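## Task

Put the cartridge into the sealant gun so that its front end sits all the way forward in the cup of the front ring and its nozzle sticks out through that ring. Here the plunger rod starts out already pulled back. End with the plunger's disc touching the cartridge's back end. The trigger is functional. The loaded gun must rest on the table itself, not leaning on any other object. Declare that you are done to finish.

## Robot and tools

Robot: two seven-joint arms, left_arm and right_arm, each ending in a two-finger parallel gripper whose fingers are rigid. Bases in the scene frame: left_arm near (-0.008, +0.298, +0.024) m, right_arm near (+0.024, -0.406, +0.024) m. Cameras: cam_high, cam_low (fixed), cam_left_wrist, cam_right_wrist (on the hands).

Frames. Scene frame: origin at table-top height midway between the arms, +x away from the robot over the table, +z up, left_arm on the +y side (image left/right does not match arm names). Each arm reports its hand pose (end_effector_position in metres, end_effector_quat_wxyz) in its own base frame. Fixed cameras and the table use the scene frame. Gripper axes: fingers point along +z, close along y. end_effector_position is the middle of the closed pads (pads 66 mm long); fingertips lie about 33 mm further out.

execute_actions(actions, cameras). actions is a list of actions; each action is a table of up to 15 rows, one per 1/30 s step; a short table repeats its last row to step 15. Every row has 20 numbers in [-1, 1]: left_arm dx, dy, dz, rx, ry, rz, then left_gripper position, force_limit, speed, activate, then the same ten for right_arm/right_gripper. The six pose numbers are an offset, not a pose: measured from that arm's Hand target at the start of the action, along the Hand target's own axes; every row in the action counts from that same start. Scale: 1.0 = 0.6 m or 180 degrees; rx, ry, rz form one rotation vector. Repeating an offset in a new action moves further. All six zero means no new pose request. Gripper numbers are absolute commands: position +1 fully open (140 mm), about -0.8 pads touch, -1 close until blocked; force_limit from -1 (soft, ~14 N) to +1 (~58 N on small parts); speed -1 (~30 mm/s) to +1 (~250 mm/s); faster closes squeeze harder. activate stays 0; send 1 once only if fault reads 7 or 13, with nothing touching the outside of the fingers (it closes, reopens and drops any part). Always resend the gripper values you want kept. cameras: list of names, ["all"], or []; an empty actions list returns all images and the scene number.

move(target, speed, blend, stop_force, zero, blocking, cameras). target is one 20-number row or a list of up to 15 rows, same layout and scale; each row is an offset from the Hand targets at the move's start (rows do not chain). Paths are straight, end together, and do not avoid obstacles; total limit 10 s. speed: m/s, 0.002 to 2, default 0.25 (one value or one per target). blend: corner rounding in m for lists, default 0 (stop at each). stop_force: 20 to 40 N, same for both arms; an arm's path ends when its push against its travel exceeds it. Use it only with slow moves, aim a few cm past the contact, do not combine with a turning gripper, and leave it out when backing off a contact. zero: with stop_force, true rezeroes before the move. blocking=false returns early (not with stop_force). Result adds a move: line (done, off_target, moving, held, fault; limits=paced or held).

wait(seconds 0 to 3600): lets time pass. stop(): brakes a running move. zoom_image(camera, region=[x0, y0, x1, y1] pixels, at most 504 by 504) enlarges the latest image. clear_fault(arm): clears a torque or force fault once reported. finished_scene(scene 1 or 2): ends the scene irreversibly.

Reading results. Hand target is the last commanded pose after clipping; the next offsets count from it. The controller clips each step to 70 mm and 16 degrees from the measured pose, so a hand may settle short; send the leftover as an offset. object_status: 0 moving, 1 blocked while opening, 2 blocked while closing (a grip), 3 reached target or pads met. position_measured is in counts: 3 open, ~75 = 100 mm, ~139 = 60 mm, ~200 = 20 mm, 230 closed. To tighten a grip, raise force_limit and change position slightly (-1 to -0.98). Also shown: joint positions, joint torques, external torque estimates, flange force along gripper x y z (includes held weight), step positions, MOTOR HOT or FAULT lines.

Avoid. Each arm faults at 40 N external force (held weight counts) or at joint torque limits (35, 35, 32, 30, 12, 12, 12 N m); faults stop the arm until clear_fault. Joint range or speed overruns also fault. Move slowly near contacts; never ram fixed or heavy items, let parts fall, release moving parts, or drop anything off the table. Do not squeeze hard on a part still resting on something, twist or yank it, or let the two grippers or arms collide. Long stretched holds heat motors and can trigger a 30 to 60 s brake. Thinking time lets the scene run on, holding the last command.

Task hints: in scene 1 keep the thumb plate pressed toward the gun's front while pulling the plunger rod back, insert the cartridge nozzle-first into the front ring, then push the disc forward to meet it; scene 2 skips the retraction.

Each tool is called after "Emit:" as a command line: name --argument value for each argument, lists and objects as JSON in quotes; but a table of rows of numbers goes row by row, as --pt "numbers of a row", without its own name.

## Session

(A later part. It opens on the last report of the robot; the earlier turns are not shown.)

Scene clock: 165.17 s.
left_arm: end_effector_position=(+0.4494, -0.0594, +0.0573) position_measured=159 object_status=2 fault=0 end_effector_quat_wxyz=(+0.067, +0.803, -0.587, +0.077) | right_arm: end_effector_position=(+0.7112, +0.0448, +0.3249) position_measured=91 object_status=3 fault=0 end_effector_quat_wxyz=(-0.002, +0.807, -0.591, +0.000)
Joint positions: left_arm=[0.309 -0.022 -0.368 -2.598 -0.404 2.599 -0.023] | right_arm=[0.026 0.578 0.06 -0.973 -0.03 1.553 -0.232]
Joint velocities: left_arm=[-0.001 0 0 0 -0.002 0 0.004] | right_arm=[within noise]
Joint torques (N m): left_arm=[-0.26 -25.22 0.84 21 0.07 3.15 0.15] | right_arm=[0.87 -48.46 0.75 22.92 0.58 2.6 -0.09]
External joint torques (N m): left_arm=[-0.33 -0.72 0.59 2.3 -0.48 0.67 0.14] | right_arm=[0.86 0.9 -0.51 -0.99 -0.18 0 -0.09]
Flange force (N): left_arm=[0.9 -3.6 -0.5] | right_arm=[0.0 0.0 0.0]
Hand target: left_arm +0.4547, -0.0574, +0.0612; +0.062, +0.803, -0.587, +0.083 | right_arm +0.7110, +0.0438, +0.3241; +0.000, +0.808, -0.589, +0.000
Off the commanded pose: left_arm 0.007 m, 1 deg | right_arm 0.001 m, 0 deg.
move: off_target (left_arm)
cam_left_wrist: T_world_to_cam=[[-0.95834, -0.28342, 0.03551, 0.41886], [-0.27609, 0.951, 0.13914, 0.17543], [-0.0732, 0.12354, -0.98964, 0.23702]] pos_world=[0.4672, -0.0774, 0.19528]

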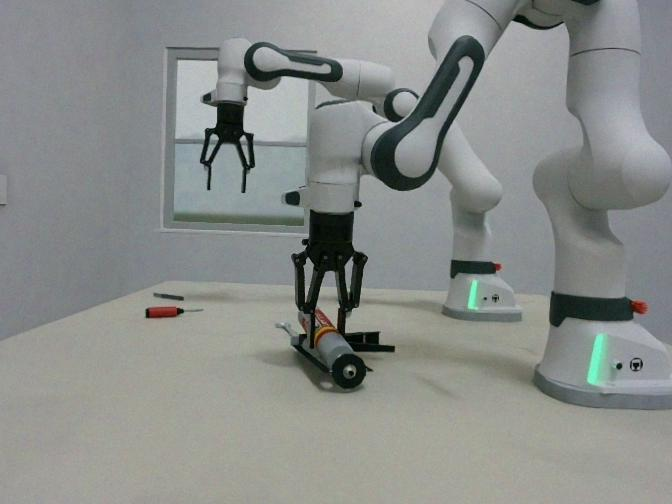

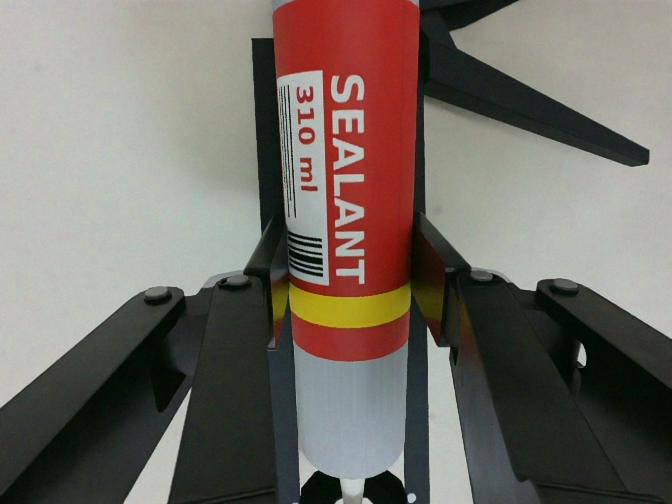

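Emit:
move --target '[-0.053,-0.0025,0.001,0,0,0,-1,0,-1,0,0,0,0,0,0,0,0.3,0,0,0]' --speed 0.04 --stop_force 20 --cameras '["cam_low","cam_left_wrist"]'

Emit:
zoom_image --camera "cam_low" --region '[290, 320, 400, 400]'

Scene clock: 174.70 s.
left_arm: end_effector_position=(+0.4416, -0.0298, +0.0503) position_measured=159 object_status=2 fault=0 end_effector_quat_wxyz=(+0.067, +0.803, -0.587, +0.078) | right_arm: end_effector_position=(+0.7112, +0.0448, +0.3249) position_measured=91 object_status=3 fault=0 end_effector_quat_wxyz=(-0.002, +0.807, -0.591, +0.000)
Joint positions: left_arm=[0.342 -0.023 -0.334 -2.62 -0.418 2.605 0.059] | right_arm=[0.026 0.578 0.06 -0.973 -0.03 1.553 -0.232]
Joint torques (N m): left_arm=[-0.09 -24.91 0.75 20.67 0.11 3.08 0.16] | right_arm=[0.87 -48.42 0.69 22.93 0.55 2.61 -0.08]
External joint torques (N m): left_arm=[-0.06 -0.59 0.61 2.38 -0.43 0.67 0.16] | right_arm=[0.67 0.79 -0.69 -0.88 -0.23 0.02 -0.08]
Flange force (N): left_arm=[0.5 -4.6 0.0] | right_arm=[0.0 0.0 0.0]
Hand target: left_arm +0.4466, -0.0274, +0.0541; +0.062, +0.803, -0.587, +0.083 | right_arm +0.7110, +0.0438, +0.3241; +0.000, +0.808, -0.589, +0.000
Off the commanded pose: left_arm 0.007 m, 1 deg | right_arm 0.001 m, 0 deg.
move: off_target (left_arm)
cam_left_wrist: T_world_to_cam=[[-0.95864, -0.28246, 0.03495, 0.42021], [-0.2753, 0.95142, 0.13787, 0.14565], [-0.0722, 0.12255, -0.98983, 0.22543]] pos_world=[0.4592, -0.04751, 0.18837]

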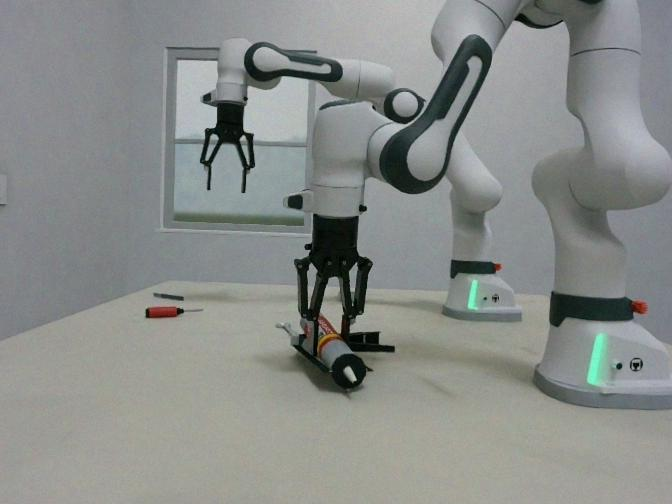

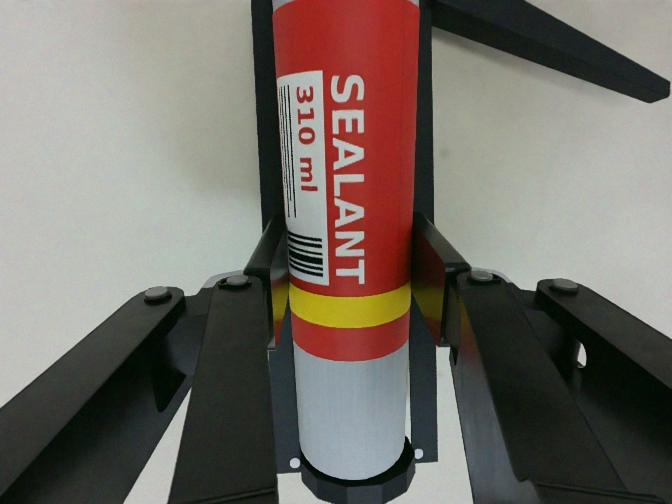

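Scaled by 4.582 from the camera's image (finer frame: 960x720).

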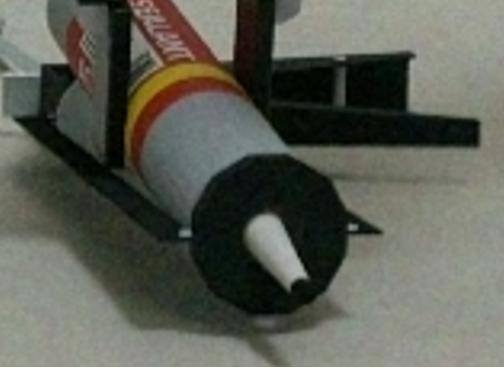

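Emit:
move --pt "0.0014 0.0023 0.0099 0 -0.018 0 -1 0 -1 0 0 0 0 0 0 0 0.3 0 0 0" --pt "0.0028 0.0023 0.0198 0 -0.0361 0 -1 0 -1 0 0 0 0 0 0 0 0.3 0 0 0" --speed 0.04 --blend 0.003 --cameras '["cam_low","cam_left_wrist","cam_high"]'

Emit:
zoom_image --camera "cam_low" --region '[290, 310, 400, 400]'

Emit:
zoom_image --camera "cam_high" --region '[350, 160, 470, 270]'

Scene clock: 187.00 s.
left_arm: end_effector_position=(+0.4469, -0.0302, +0.0439) position_measured=159 object_status=2 fault=0 end_effector_quat_wxyz=(+0.028, +0.806, -0.590, +0.038) | right_arm: end_effector_position=(+0.7112, +0.0448, +0.3249) position_measured=91 object_status=3 fault=0 end_effector_quat_wxyz=(-0.002, +0.807, -0.591, +0.000)
Joint positions: left_arm=[0.323 0.007 -0.358 -2.602 -0.18 2.634 -0.186] | right_arm=[0.026 0.578 0.06 -0.973 -0.03 1.553 -0.232]
Joint velocities: left_arm=[0.001 0 0 -0.001 0.001 0 -0.004] | right_arm=[within noise]
Joint torques (N m): left_arm=[-1.66 -21.89 0.05 18.71 0.86 2.52 -0.21] | right_arm=[0.81 -48.39 0.77 22.87 0.57 2.6 -0.1]
External joint torques (N m): left_arm=[-1.69 3.3 0.08 0.32 0.4 -0.08 -0.22] | right_arm=[0.89 0.7 -0.45 -0.89 -0.18 0.02 -0.1]
Flange force (N): left_arm=[4.7 -9.2 10.1] | right_arm=[0.0 0.0 0.0]
Hand target: left_arm +0.4466, -0.0317, +0.0428; +0.028, +0.807, -0.589, +0.037 | right_arm +0.7110, +0.0438, +0.3241; +0.000, +0.808, -0.589, +0.000
Off the commanded pose: left_arm 0.002 m, 0 deg | right_arm 0.001 m, 0 deg.
move: done
cam_left_wrist: T_world_to_cam=[[-0.95804, -0.28587, 0.02079, 0.42571], [-0.2722, 0.93016, 0.24639, 0.14168], [-0.08977, 0.23039, -0.96895, 0.22976]] pos_world=[0.46704, -0.06303, 0.17886]
Images, in order (width x height): cam_high 672x504, cam_low 672x504, cam_left_wrist 672x504.

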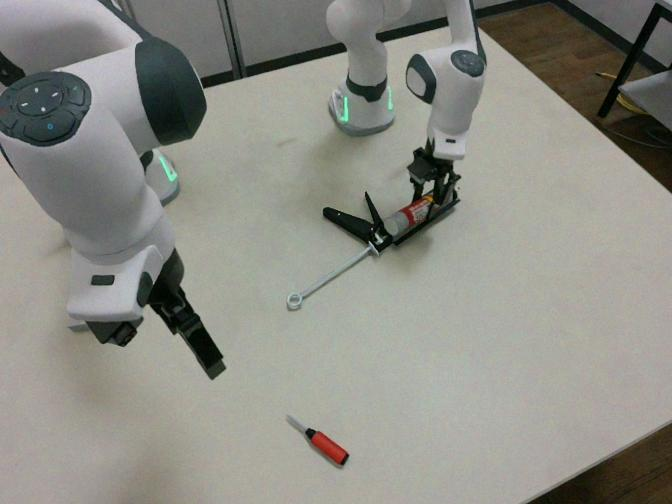

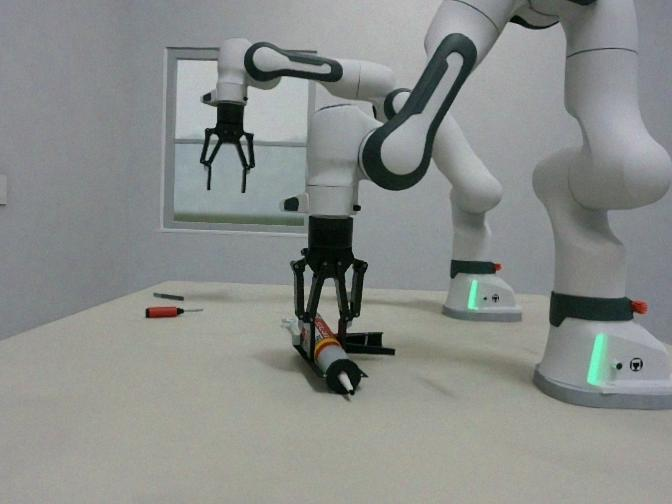

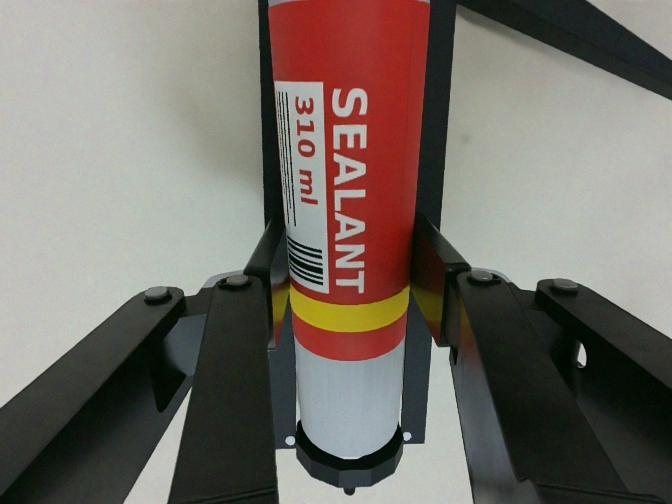

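Scaled by 4.582 from the camera's image (finer frame: 960x720).

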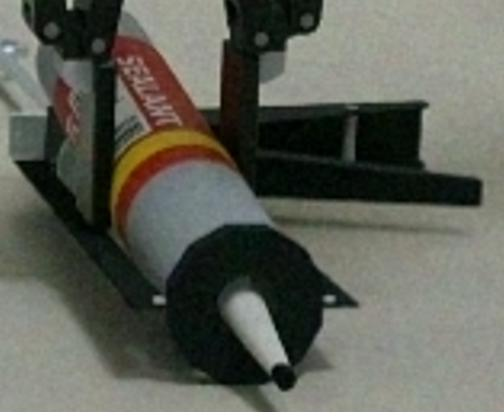

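Scaled by 4.200 from the camera's image (finer frame: 960x720).

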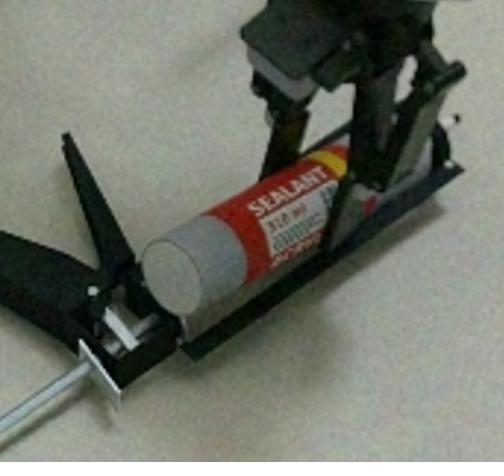

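Emit:
move --target '[0,0,-0.005,0,0,0,-1,0,-1,0,-0.422,0.197,0.333,0,0,0.0244,0,0,0,0]' --speed 0.25 --cameras '["cam_right_wrist","cam_left_wrist"]'

Scene clock: 202.37 s.
left_arm: end_effector_position=(+0.4470, -0.0303, +0.0449) position_measured=159 object_status=2 fault=0 end_effector_quat_wxyz=(+0.028, +0.807, -0.589, +0.038) | right_arm: end_effector_position=(+0.5204, +0.2492, +0.1233) position_measured=129 object_status=3 fault=0 end_effector_quat_wxyz=(+0.001, +0.786, -0.619, -0.002)
Joint positions: left_arm=[0.323 0.004 -0.358 -2.602 -0.18 2.631 -0.188] | right_arm=[0.318 0.2 0.131 -2.073 -0.03 2.268 0.229]
Joint velocities: left_arm=[within noise] | right_arm=[-0.001 0.001 0.001 -0.001 0 0 0.005]
Joint torques (N m): left_arm=[-1.43 -23.84 0.25 19.08 0.72 2.14 -0.18] | right_arm=[1.24 -37.74 -0.07 21.1 0.23 2.91 0.3]
External joint torques (N m): left_arm=[-1.52 1.42 0.2 0.53 0.25 -0.49 -0.18] | right_arm=[1.23 -0.95 -1.08 -1.55 -0.34 0.38 0.29]
Flange force (N): left_arm=[3.5 -5.3 3.1] | right_arm=[0.6 8.5 1.1]
Hand target: left_arm +0.4465, -0.0314, +0.0458; +0.028, +0.807, -0.589, +0.037 | right_arm +0.5212, +0.2489, +0.1244; +0.000, +0.785, -0.620, +0.000
Off the commanded pose: left_arm 0.002 m, 0 deg | right_arm 0.001 m, 0 deg.
move: done
cam_left_wrist: T_world_to_cam=[[-0.95766, -0.28716, 0.02041, 0.42557], [-0.27349, 0.92964, 0.24694, 0.14202], [-0.08989, 0.2309, -0.96882, 0.23082]] pos_world=[0.46714, -0.06312, 0.17986]
cam_right_wrist: T_world_to_cam=[[-0.97401, -0.22623, 0.01103, 0.5706], [-0.20878, 0.91565, 0.34352, -0.15894], [-0.08782, 0.33229, -0.93908, 0.22402]] pos_world=[0.54226, 0.20018, 0.25868]
Images, in order (width x height): cam_left_wrist 672x504, cam_right_wrist 672x504.

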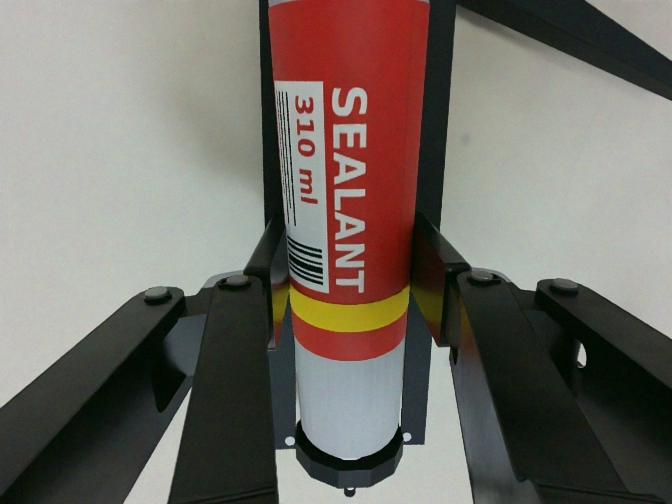

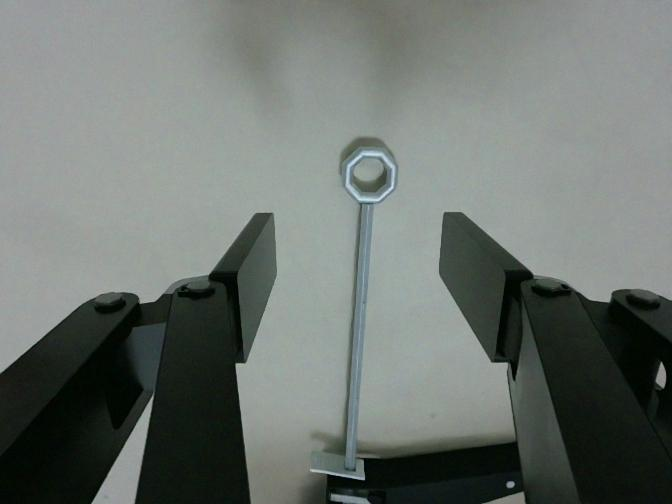

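Emit:
execute_actions --actions '[]'

Scene clock: 222.77 s.
left_arm: end_effector_position=(+0.4470, -0.0303, +0.0449) position_measured=159 object_status=2 fault=0 end_effector_quat_wxyz=(+0.028, +0.807, -0.589, +0.038) | right_arm: end_effector_position=(+0.5204, +0.2492, +0.1233) position_measured=129 object_status=3 fault=0 end_effector_quat_wxyz=(+0.001, +0.785, -0.619, -0.002)
Joint positions: left_arm=[0.323 0.004 -0.358 -2.602 -0.18 2.631 -0.188] | right_arm=[0.318 0.2 0.131 -2.073 -0.03 2.268 0.231]
Joint velocities: within noise
Joint torques (N m): left_arm=[-1.41 -23.79 0.31 19.09 0.7 2.14 -0.15] | right_arm=[1.22 -37.75 -0.04 21.12 0.24 2.9 0.29]
External joint torques (N m): left_arm=[-1.44 1.38 0.31 0.61 0.23 -0.47 -0.16] | right_arm=[1.07 -0.94 -1.18 -1.52 -0.33 0.37 0.29]
Flange force (N): left_arm=[3.2 -5.5 2.9] | right_arm=[0.8 8.3 1.1]
Hand target: left_arm +0.4465, -0.0314, +0.0458; +0.028, +0.807, -0.589, +0.037 | right_arm +0.5212, +0.2489, +0.1244; +0.000, +0.785, -0.620, +0.000
Tool commands: left_gripper/position=-1.0 left_gripper/force_limit=+0.0 left_gripper/speed=-1.0 left_gripper/activate=+0.0 right_gripper/position=+0.0 right_gripper/force_limit=+0.0 right_gripper/speed=+0.0 right_gripper/activate=+0.0
Off the commanded pose: left_arm 0.002 m, 0 deg | right_arm 0.001 m, 0 deg.
camera_calibration:
cam_left_wrist: T_world_to_cam=[[-0.95766, -0.28716, 0.02041, 0.42557], [-0.27349, 0.92964, 0.24694, 0.14202], [-0.08989, 0.2309, -0.96882, 0.23082]] pos_world=[0.46714, -0.06312, 0.17986]
cam_right_wrist: T_world_to_cam=[[-0.97441, -0.22453, 0.01098, 0.57037], [-0.2072, 0.91599, 0.34357, -0.15981], [-0.0872, 0.3325, -0.93906, 0.22367]] pos_world=[0.54217, 0.20008, 0.25868]

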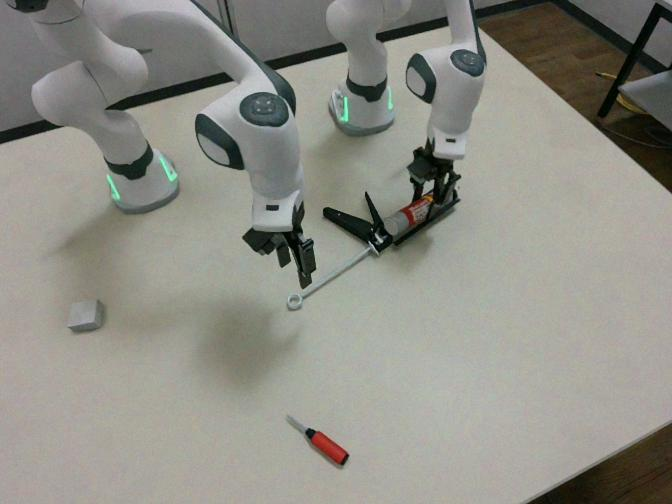

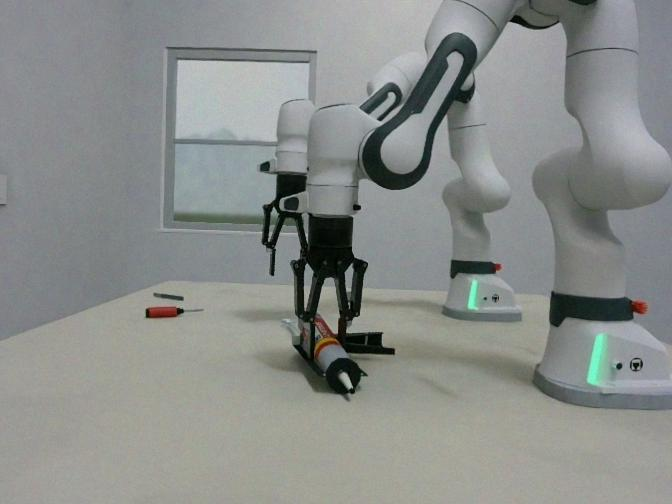

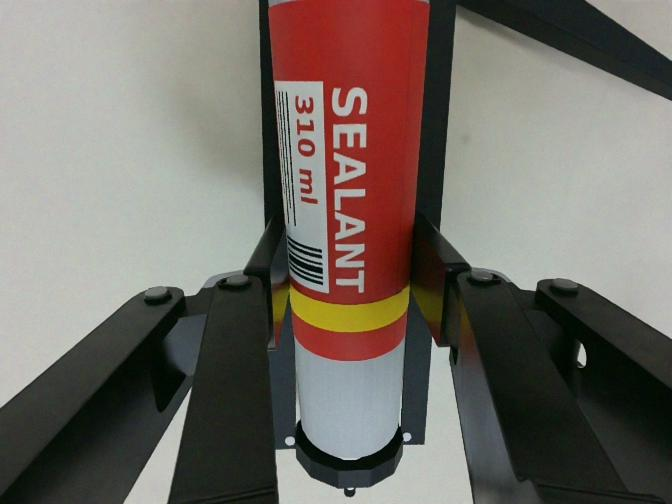

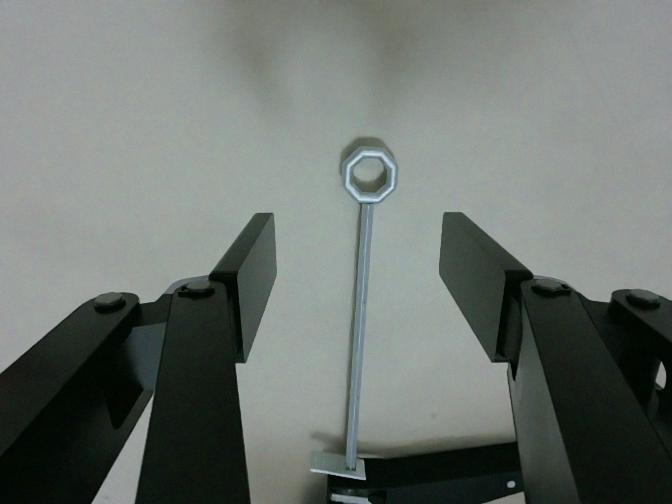

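Emit:
move --pt "0 0 0 0 0 0 -1 0 -1 0 0.0157 0.0217 0 0 0 0 0 0 0 0" --pt "0 0 0 0 0 0 -1 0 -1 0 0.0157 0.0217 0.178 0 0 0 0 0 0 0" --pt "0 0 0 0 0 0 -1 0 -1 0 0.0157 0.0217 0.178 0 0 0 -1 -0.6 -1 0" --blend '[0.005,0,0]' --speed 0.15 --cameras '["cam_right_wrist"]'

Emit:
move --target '[-0.022,0,0.0,0,0,0,-1,0,-1,0,0,0,0,0,0,0,-1,-0.6,-1,0]' --stop_force 20 --speed 0.02 --cameras '["all"]'

Scene clock: 241.20 s.
left_arm: end_effector_position=(+0.4470, -0.0303, +0.0449) position_measured=159 object_status=2 fault=0 end_effector_quat_wxyz=(+0.028, +0.807, -0.589, +0.038) | right_arm: end_effector_position=(+0.5097, +0.2366, +0.0177) position_measured=230 object_status=3 fault=0 end_effector_quat_wxyz=(+0.000, +0.785, -0.619, -0.001)
Joint positions: left_arm=[0.323 0.004 -0.358 -2.602 -0.18 2.631 -0.188] | right_arm=[0.321 0.35 0.112 -2.177 -0.063 2.522 0.242]
Joint torques (N m): left_arm=[-1.43 -23.81 0.31 19.09 0.72 2.15 -0.17] | right_arm=[1.29 -38.27 0.56 18.95 0.26 2.9 0.27]
External joint torques (N m): left_arm=[-1.47 1.4 0.3 0.58 0.25 -0.46 -0.17] | right_arm=[1.35 0.32 -0.9 -0.75 -0.17 0.36 0.27]
Flange force (N): left_arm=[3.3 -5.5 3.1] | right_arm=[-1.6 2.5 2.1]
Hand target: left_arm +0.4465, -0.0314, +0.0458; +0.028, +0.807, -0.589, +0.037 | right_arm +0.5107, +0.2368, +0.0176; +0.000, +0.785, -0.620, +0.000
Off the commanded pose: left_arm 0.002 m, 0 deg | right_arm 0.001 m, 0 deg.
move: done
cam_right_wrist: T_world_to_cam=[[-0.97444, -0.22447, 0.00928, 0.55827], [-0.2078, 0.91621, 0.3426, -0.11397], [-0.08541, 0.33192, -0.93943, 0.12701]] pos_world=[0.53116, 0.18758, 0.15318]

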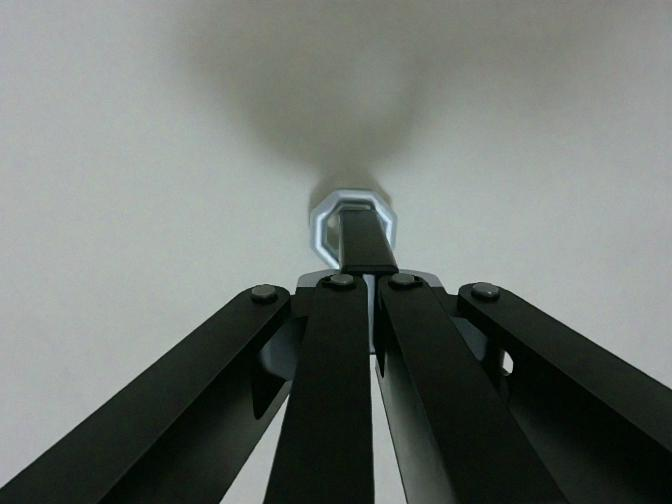

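Scene clock: 243.13 s.
left_arm: end_effector_position=(+0.4413, -0.0207, +0.0427) position_measured=159 object_status=2 fault=0 end_effector_quat_wxyz=(+0.030, +0.807, -0.589, +0.036) | right_arm: end_effector_position=(+0.5097, +0.2366, +0.0177) position_measured=230 object_status=3 fault=0 end_effector_quat_wxyz=(+0.000, +0.785, -0.619, -0.001)
Joint positions: left_arm=[0.335 -0.001 -0.349 -2.614 -0.186 2.63 -0.163] | right_arm=[0.321 0.35 0.111 -2.177 -0.063 2.522 0.242]
Joint torques (N m): left_arm=[0.2 -24.59 0.75 19.45 0.36 2.44 0.27] | right_arm=[1.2 -38.25 0.53 19.09 0.25 2.89 0.25]
External joint torques (N m): left_arm=[0.14 0.45 0.69 1.04 -0.1 -0.16 0.26] | right_arm=[1.11 0.09 -1.05 -0.46 -0.18 0.37 0.25]
Flange force (N): left_arm=[-0.4 -4.4 0.2] | right_arm=[-1.2 1.9 1.6]
Hand target: left_arm +0.4425, -0.0189, +0.0445; +0.028, +0.807, -0.589, +0.037 | right_arm +0.5107, +0.2368, +0.0176; +0.000, +0.785, -0.620, +0.000
Off the commanded pose: left_arm 0.003 m, 0 deg | right_arm 0.001 m, 0 deg.
move: done
cam_left_wrist: T_world_to_cam=[[-0.95737, -0.28768, 0.02609, 0.42246], [-0.27256, 0.92955, 0.24828, 0.13177], [-0.09568, 0.23059, -0.96834, 0.22843]] pos_world=[0.46222, -0.05362, 0.17746]
cam_right_wrist: T_world_to_cam=[[-0.97444, -0.22447, 0.00928, 0.55827], [-0.2078, 0.91621, 0.3426, -0.11397], [-0.08541, 0.33192, -0.93943, 0.12701]] pos_world=[0.53116, 0.18758, 0.15318]

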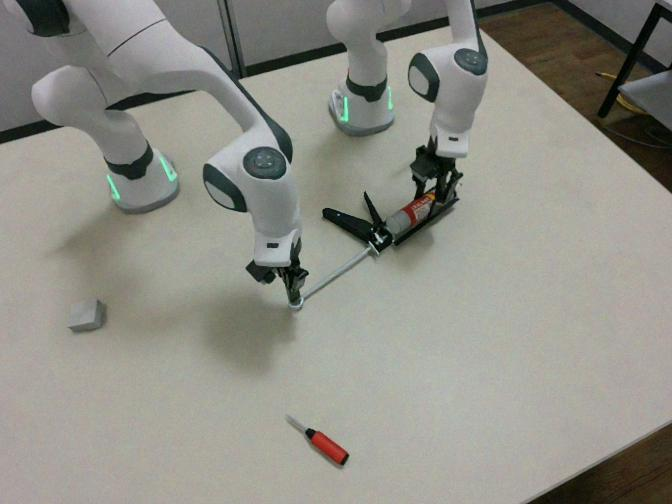

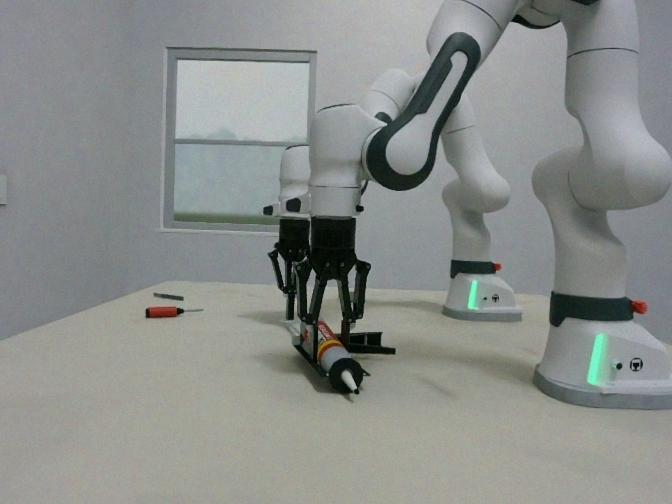

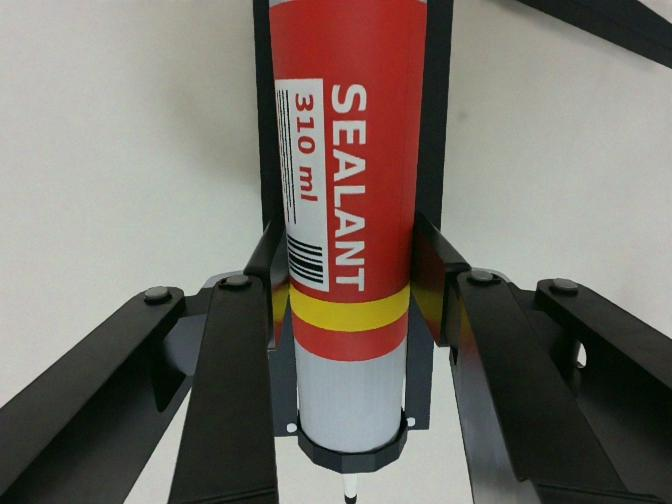

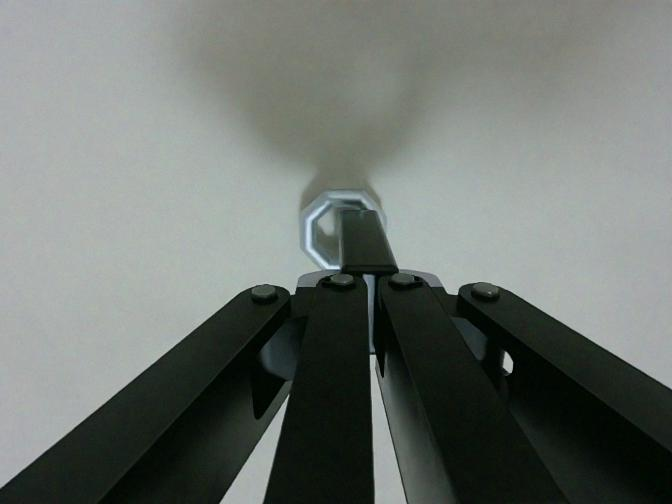

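Emit:
zoom_image --camera "cam_right_wrist" --region '[270, 150, 430, 290]'

Emit:
zoom_image --camera "cam_low" --region '[270, 290, 400, 410]'

Emit:
zoom_image --camera "cam_high" --region '[350, 150, 480, 260]'

Scaled by 3.150 from the camera's image (finer frame: 960x720).

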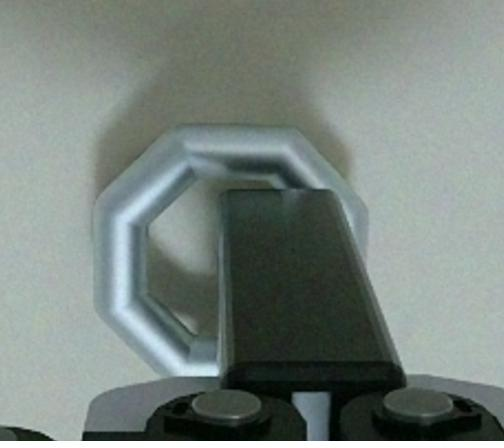

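Scaled by 3.877 from the camera's image (finer frame: 960x720).

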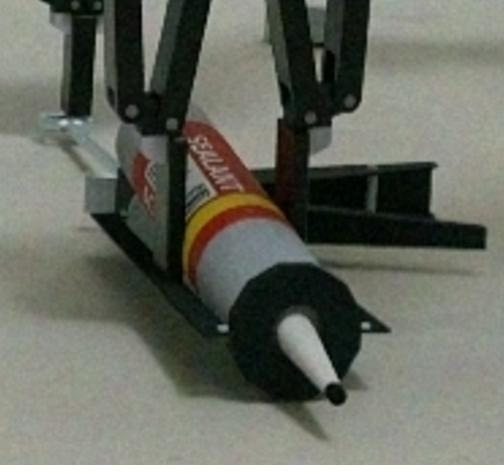

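Scaled by 3.877 from the camera's image (finer frame: 960x720).

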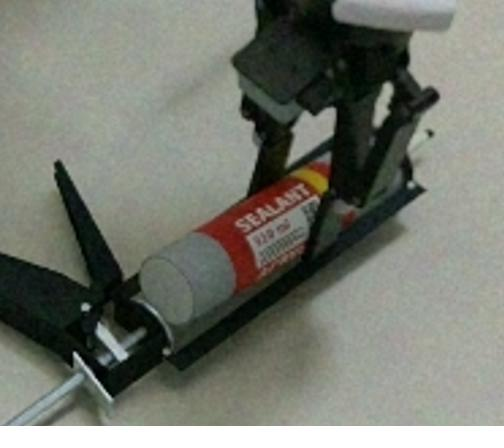

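Emit:
move --target '[-0.004,0,0.006,0,-0.0306,0,-1,0,-1,0,0,0,0,0,0,0,-1,-0.6,-1,0]' --speed 0.02

Emit:
move --target '[-0.03,0,0.0,0,0,0,-1,0,-1,0,0,0,0,0,0,0,-1,-0.6,-1,0]' --stop_force 22 --speed 0.02 --cameras '["all"]'

Emit:
zoom_image --camera "cam_low" --region '[270, 290, 400, 410]'

Emit:
zoom_image --camera "cam_high" --region '[350, 150, 480, 260]'

Scene clock: 260.77 s.
left_arm: end_effector_position=(+0.4422, -0.0180, +0.0408) position_measured=159 object_status=2 fault=0 end_effector_quat_wxyz=(+0.000, +0.805, -0.593, +0.000) | right_arm: end_effector_position=(+0.5097, +0.2366, +0.0177) position_measured=230 object_status=3 fault=0 end_effector_quat_wxyz=(+0.000, +0.785, -0.619, -0.001)
Joint positions: left_arm=[0.313 0.018 -0.352 -2.59 0.011 2.607 -0.35] | right_arm=[0.321 0.35 0.111 -2.177 -0.063 2.522 0.242]
Joint velocities: left_arm=[0 -0.001 0 0.001 -0.001 -0.002 -0.005] | right_arm=[within noise]
Joint torques (N m): left_arm=[-0.06 -23.71 1.47 19.69 1.02 2.28 -0.34] | right_arm=[1.23 -38.27 0.52 19.04 0.25 2.91 0.32]
External joint torques (N m): left_arm=[0.02 1.94 1.71 1.15 0.63 -0.3 -0.34] | right_arm=[1.12 0.53 -1.1 -0.76 -0.18 0.35 0.32]
Flange force (N): left_arm=[2.6 -10.6 6.4] | right_arm=[-1.3 2.0 2.5]
Hand target: left_arm +0.4418, -0.0170, +0.0407; +0.000, +0.807, -0.590, -0.001 | right_arm +0.5107, +0.2368, +0.0176; +0.000, +0.785, -0.620, +0.000
Off the commanded pose: left_arm 0.001 m, 0 deg | right_arm 0.001 m, 0 deg.
move: done

Scene clock: 263.03 s.
left_arm: end_effector_position=(+0.4372, -0.0023, +0.0406) position_measured=159 object_status=2 fault=0 end_effector_quat_wxyz=(+0.000, +0.807, -0.590, -0.001) | right_arm: end_effector_position=(+0.5097, +0.2366, +0.0177) position_measured=230 object_status=3 fault=0 end_effector_quat_wxyz=(+0.000, +0.785, -0.619, -0.001)
Joint positions: left_arm=[0.335 0.006 -0.34 -2.605 0.006 2.608 -0.318] | right_arm=[0.321 0.35 0.111 -2.177 -0.063 2.522 0.242]
Joint torques (N m): left_arm=[0.7 -23.97 1.2 18.08 0.52 2.23 0.19] | right_arm=[1.25 -38.25 0.51 19.03 0.26 2.91 0.25]
External joint torques (N m): left_arm=[0.6 1.36 1.15 -0.43 0.14 -0.35 0.19] | right_arm=[1.1 0.09 -1.13 -0.52 -0.16 0.4 0.25]
Flange force (N): left_arm=[-1.5 -3.3 3.2] | right_arm=[-1.1 2.2 1.7]
Hand target: left_arm +0.4364, +0.0002, +0.0408; +0.000, +0.807, -0.590, -0.001 | right_arm +0.5107, +0.2368, +0.0176; +0.000, +0.785, -0.620, +0.000
Off the commanded pose: left_arm 0.003 m, 0 deg | right_arm 0.001 m, 0 deg.
move: done
cam_left_wrist: T_world_to_cam=[[-0.95736, -0.28791, 0.02384, 0.42406], [-0.26319, 0.90324, 0.33896, 0.10616], [-0.11912, 0.31823, -0.9405, 0.23106]] pos_world=[0.46144, -0.04733, 0.17122]
cam_right_wrist: T_world_to_cam=[[-0.97444, -0.22447, 0.00928, 0.55827], [-0.2078, 0.91621, 0.3426, -0.11397], [-0.08541, 0.33192, -0.93943, 0.12701]] pos_world=[0.53116, 0.18758, 0.15318]

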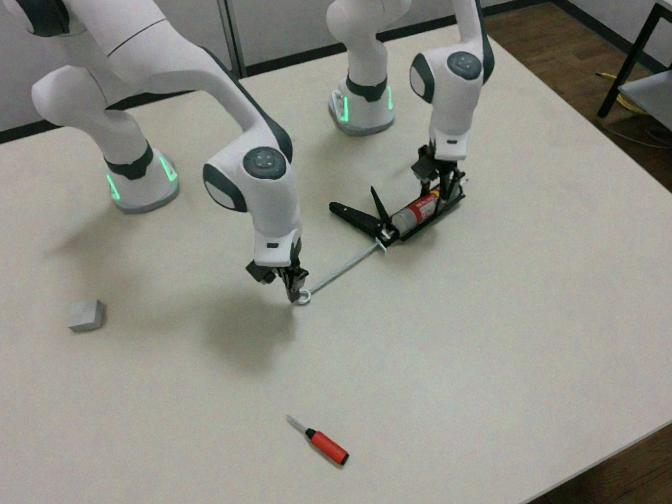

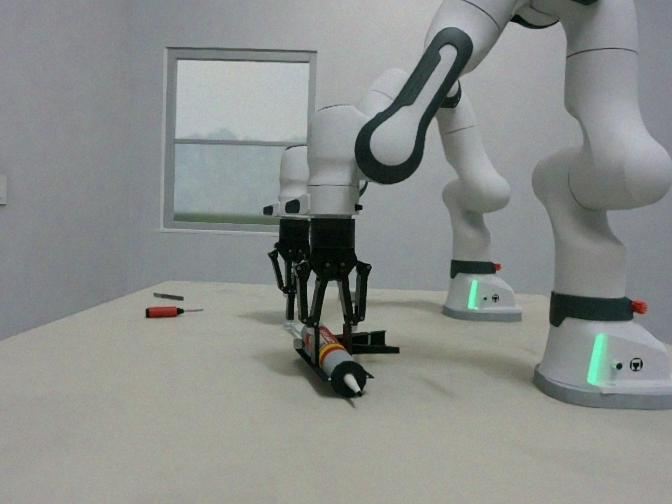

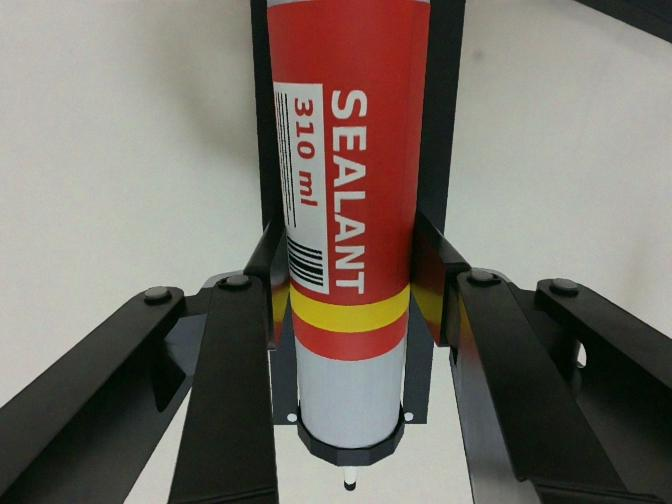

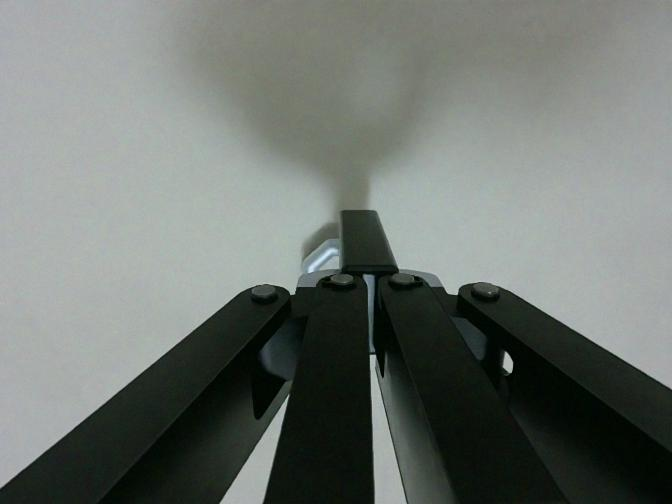

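Scaled by 3.877 from the camera's image (finer frame: 960x720).

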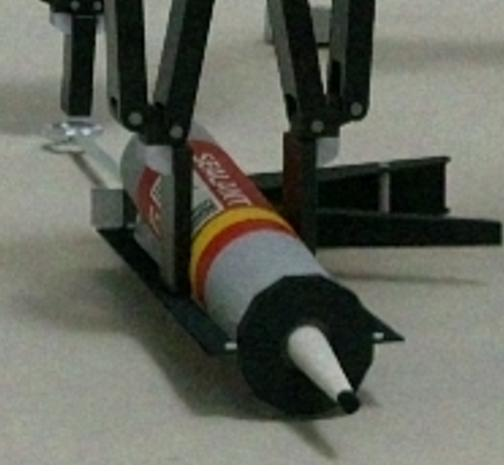

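Scaled by 3.877 from the camera's image (finer frame: 960x720).

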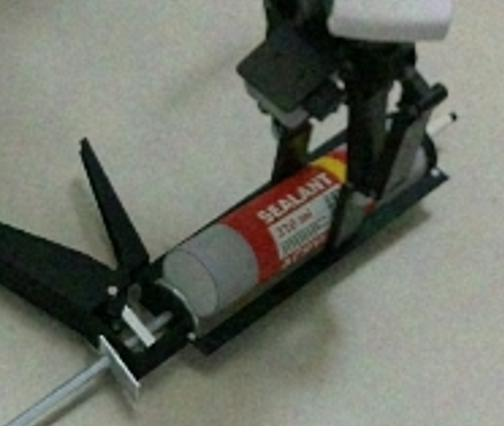

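Emit:
move --target '[-0.03,0,0.0,0,0,0,-1,0,-1,0,0,0,0,0,0,0,-1,-0.6,-1,0]' --stop_force 25 --speed 0.02 --cameras '["all"]'

Emit:
zoom_image --camera "cam_left_wrist" --region '[250, 330, 450, 504]'

Emit:
zoom_image --camera "cam_high" --region '[350, 150, 480, 260]'

Scene clock: 269.53 s.
left_arm: end_effector_position=(+0.4316, +0.0149, +0.0405) position_measured=159 object_status=2 fault=0 end_effector_quat_wxyz=(+0.000, +0.807, -0.590, -0.001) | right_arm: end_effector_position=(+0.5097, +0.2366, +0.0177) position_measured=230 object_status=3 fault=0 end_effector_quat_wxyz=(+0.000, +0.785, -0.619, -0.001)
Joint positions: left_arm=[0.358 -0.008 -0.325 -2.621 -0.002 2.611 -0.273] | right_arm=[0.321 0.35 0.111 -2.177 -0.063 2.522 0.242]
Joint torques (N m): left_arm=[0.69 -23.63 1.25 18.09 0.54 2.26 0.21] | right_arm=[1.21 -38.27 0.49 19.07 0.25 2.9 0.22]
External joint torques (N m): left_arm=[0.67 1.37 1.18 -0.37 0.16 -0.32 0.21] | right_arm=[1.19 0.36 -1.05 -0.69 -0.17 0.35 0.22]
Flange force (N): left_arm=[-1.8 -3.5 3.3] | right_arm=[-1.2 2.1 2.1]
Hand target: left_arm +0.4309, +0.0173, +0.0408; +0.000, +0.807, -0.590, -0.001 | right_arm +0.5107, +0.2368, +0.0176; +0.000, +0.785, -0.620, +0.000
Off the commanded pose: left_arm 0.003 m, 0 deg | right_arm 0.001 m, 0 deg.
move: done
cam_left_wrist: T_world_to_cam=[[-0.95734, -0.28795, 0.02443, 0.42363], [-0.26301, 0.90322, 0.33914, 0.0891], [-0.11972, 0.31824, -0.94042, 0.2251]] pos_world=[0.45594, -0.03013, 0.17112]
cam_right_wrist: T_world_to_cam=[[-0.97444, -0.22447, 0.00928, 0.55827], [-0.2078, 0.91621, 0.3426, -0.11397], [-0.08541, 0.33192, -0.93943, 0.12701]] pos_world=[0.53116, 0.18758, 0.15318]

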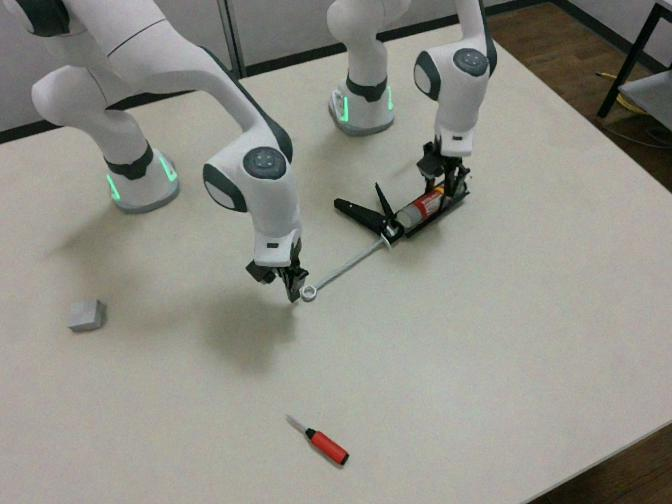

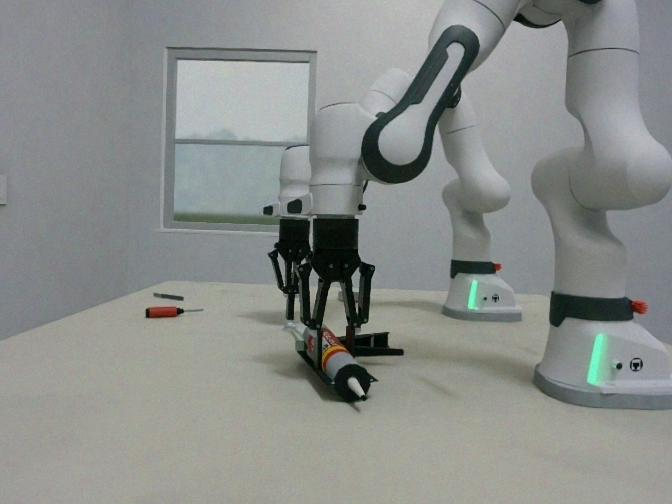

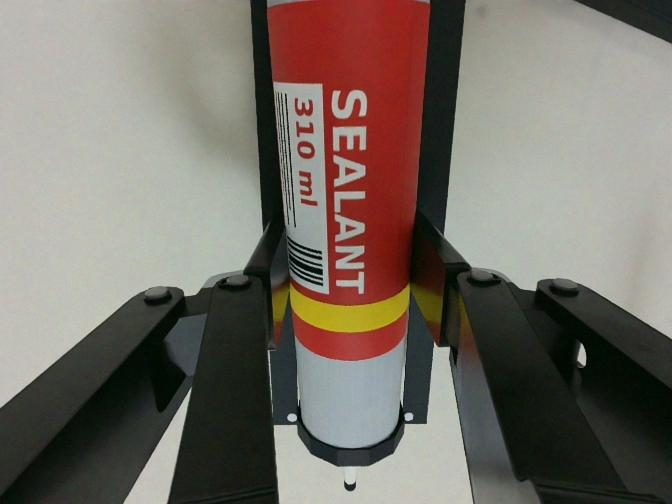

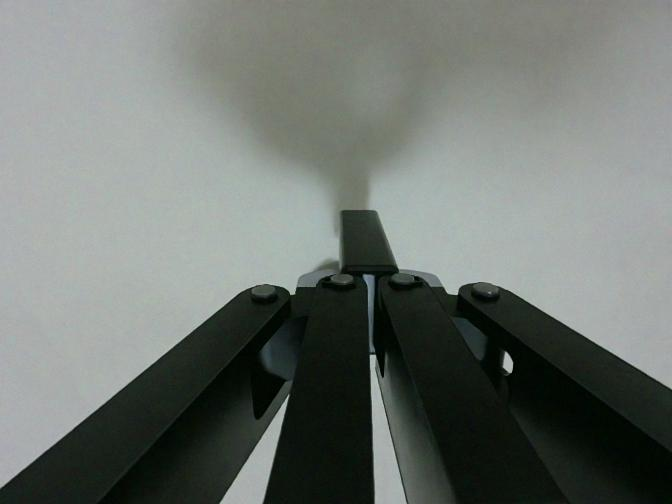

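Scaled by 2.520 from the camera's image (finer frame: 960x720).

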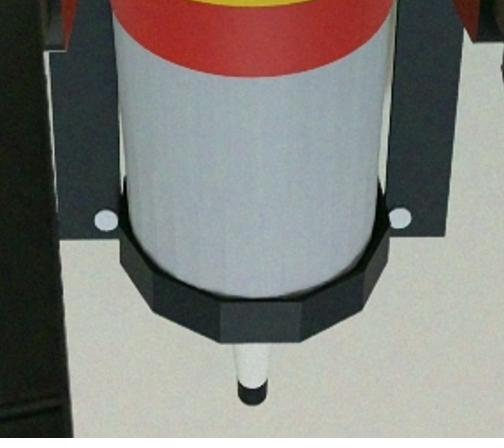

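Scaled by 3.877 from the camera's image (finer frame: 960x720).

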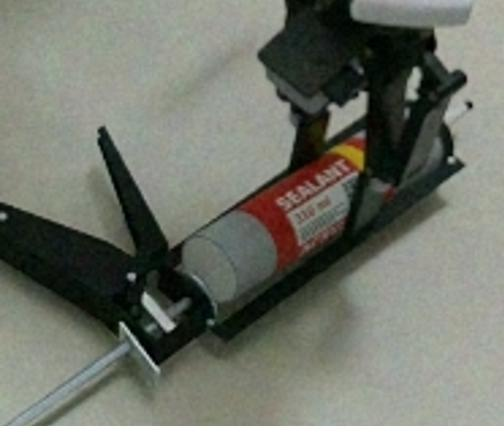

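Emit:
move --pt "0 0 0 0 0 0 -1 0 -1 0 0 0 -0.18 0 0 0 -1 -0.6 -1 0" --pt "0 0 0 0 0 0 -1 0 -1 0 -0.28 0 -0.22 0 0 0 -1 -0.6 -1 0" --blend '[0.03,0]' --speed 0.25 --cameras '["cam_right_wrist"]'

Scene clock: 278.37 s.
left_arm: end_effector_position=(+0.4316, +0.0149, +0.0405) position_measured=159 object_status=2 fault=0 end_effector_quat_wxyz=(+0.000, +0.807, -0.590, -0.001) | right_arm: end_effector_position=(+0.4718, +0.4007, +0.1503) position_measured=230 object_status=3 fault=0 end_effector_quat_wxyz=(-0.002, +0.786, -0.618, -0.001)
Joint positions: left_arm=[0.358 -0.008 -0.325 -2.621 -0.003 2.612 -0.273] | right_arm=[0.536 0.28 0.18 -1.887 -0.057 2.165 0.504]
Joint velocities: left_arm=[within noise] | right_arm=[0.001 0 0.002 0.001 0 0 0.006]
Joint torques (N m): left_arm=[0.67 -23.65 1.3 18.07 0.54 2.25 0.22] | right_arm=[1.2 -39.23 0.8 22.79 0.45 2.52 0.3]
External joint torques (N m): left_arm=[0.69 1.41 1.26 -0.45 0.16 -0.34 0.21] | right_arm=[1.02 0.74 -1.22 -0.75 -0.17 -0.01 0.3]
Flange force (N): left_arm=[-1.9 -3.4 3.4] | right_arm=[-0.8 0.7 1.9]
Hand target: left_arm +0.4309, +0.0173, +0.0408; +0.000, +0.807, -0.590, -0.001 | right_arm +0.4718, +0.4002, +0.1496; +0.000, +0.785, -0.620, +0.000
Off the commanded pose: left_arm 0.003 m, 0 deg | right_arm 0.001 m, 0 deg.
move: done
cam_right_wrist: T_world_to_cam=[[-0.97389, -0.22695, 0.00544, 0.55837], [-0.21124, 0.91475, 0.34441, -0.31569], [-0.08314, 0.33427, -0.9388, 0.19183]] pos_world=[0.49305, 0.35137, 0.28578]

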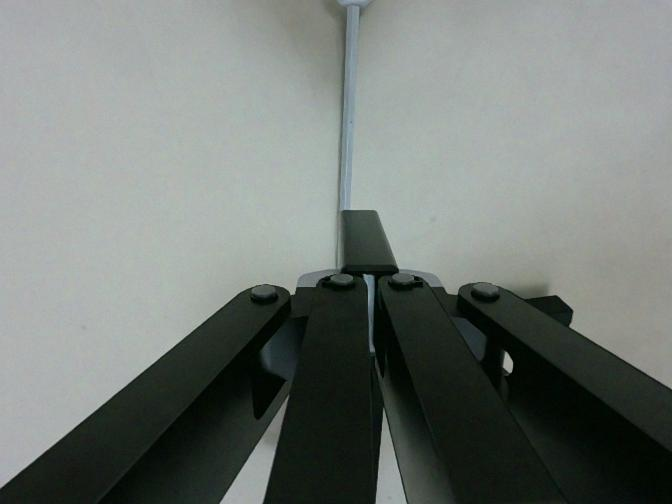

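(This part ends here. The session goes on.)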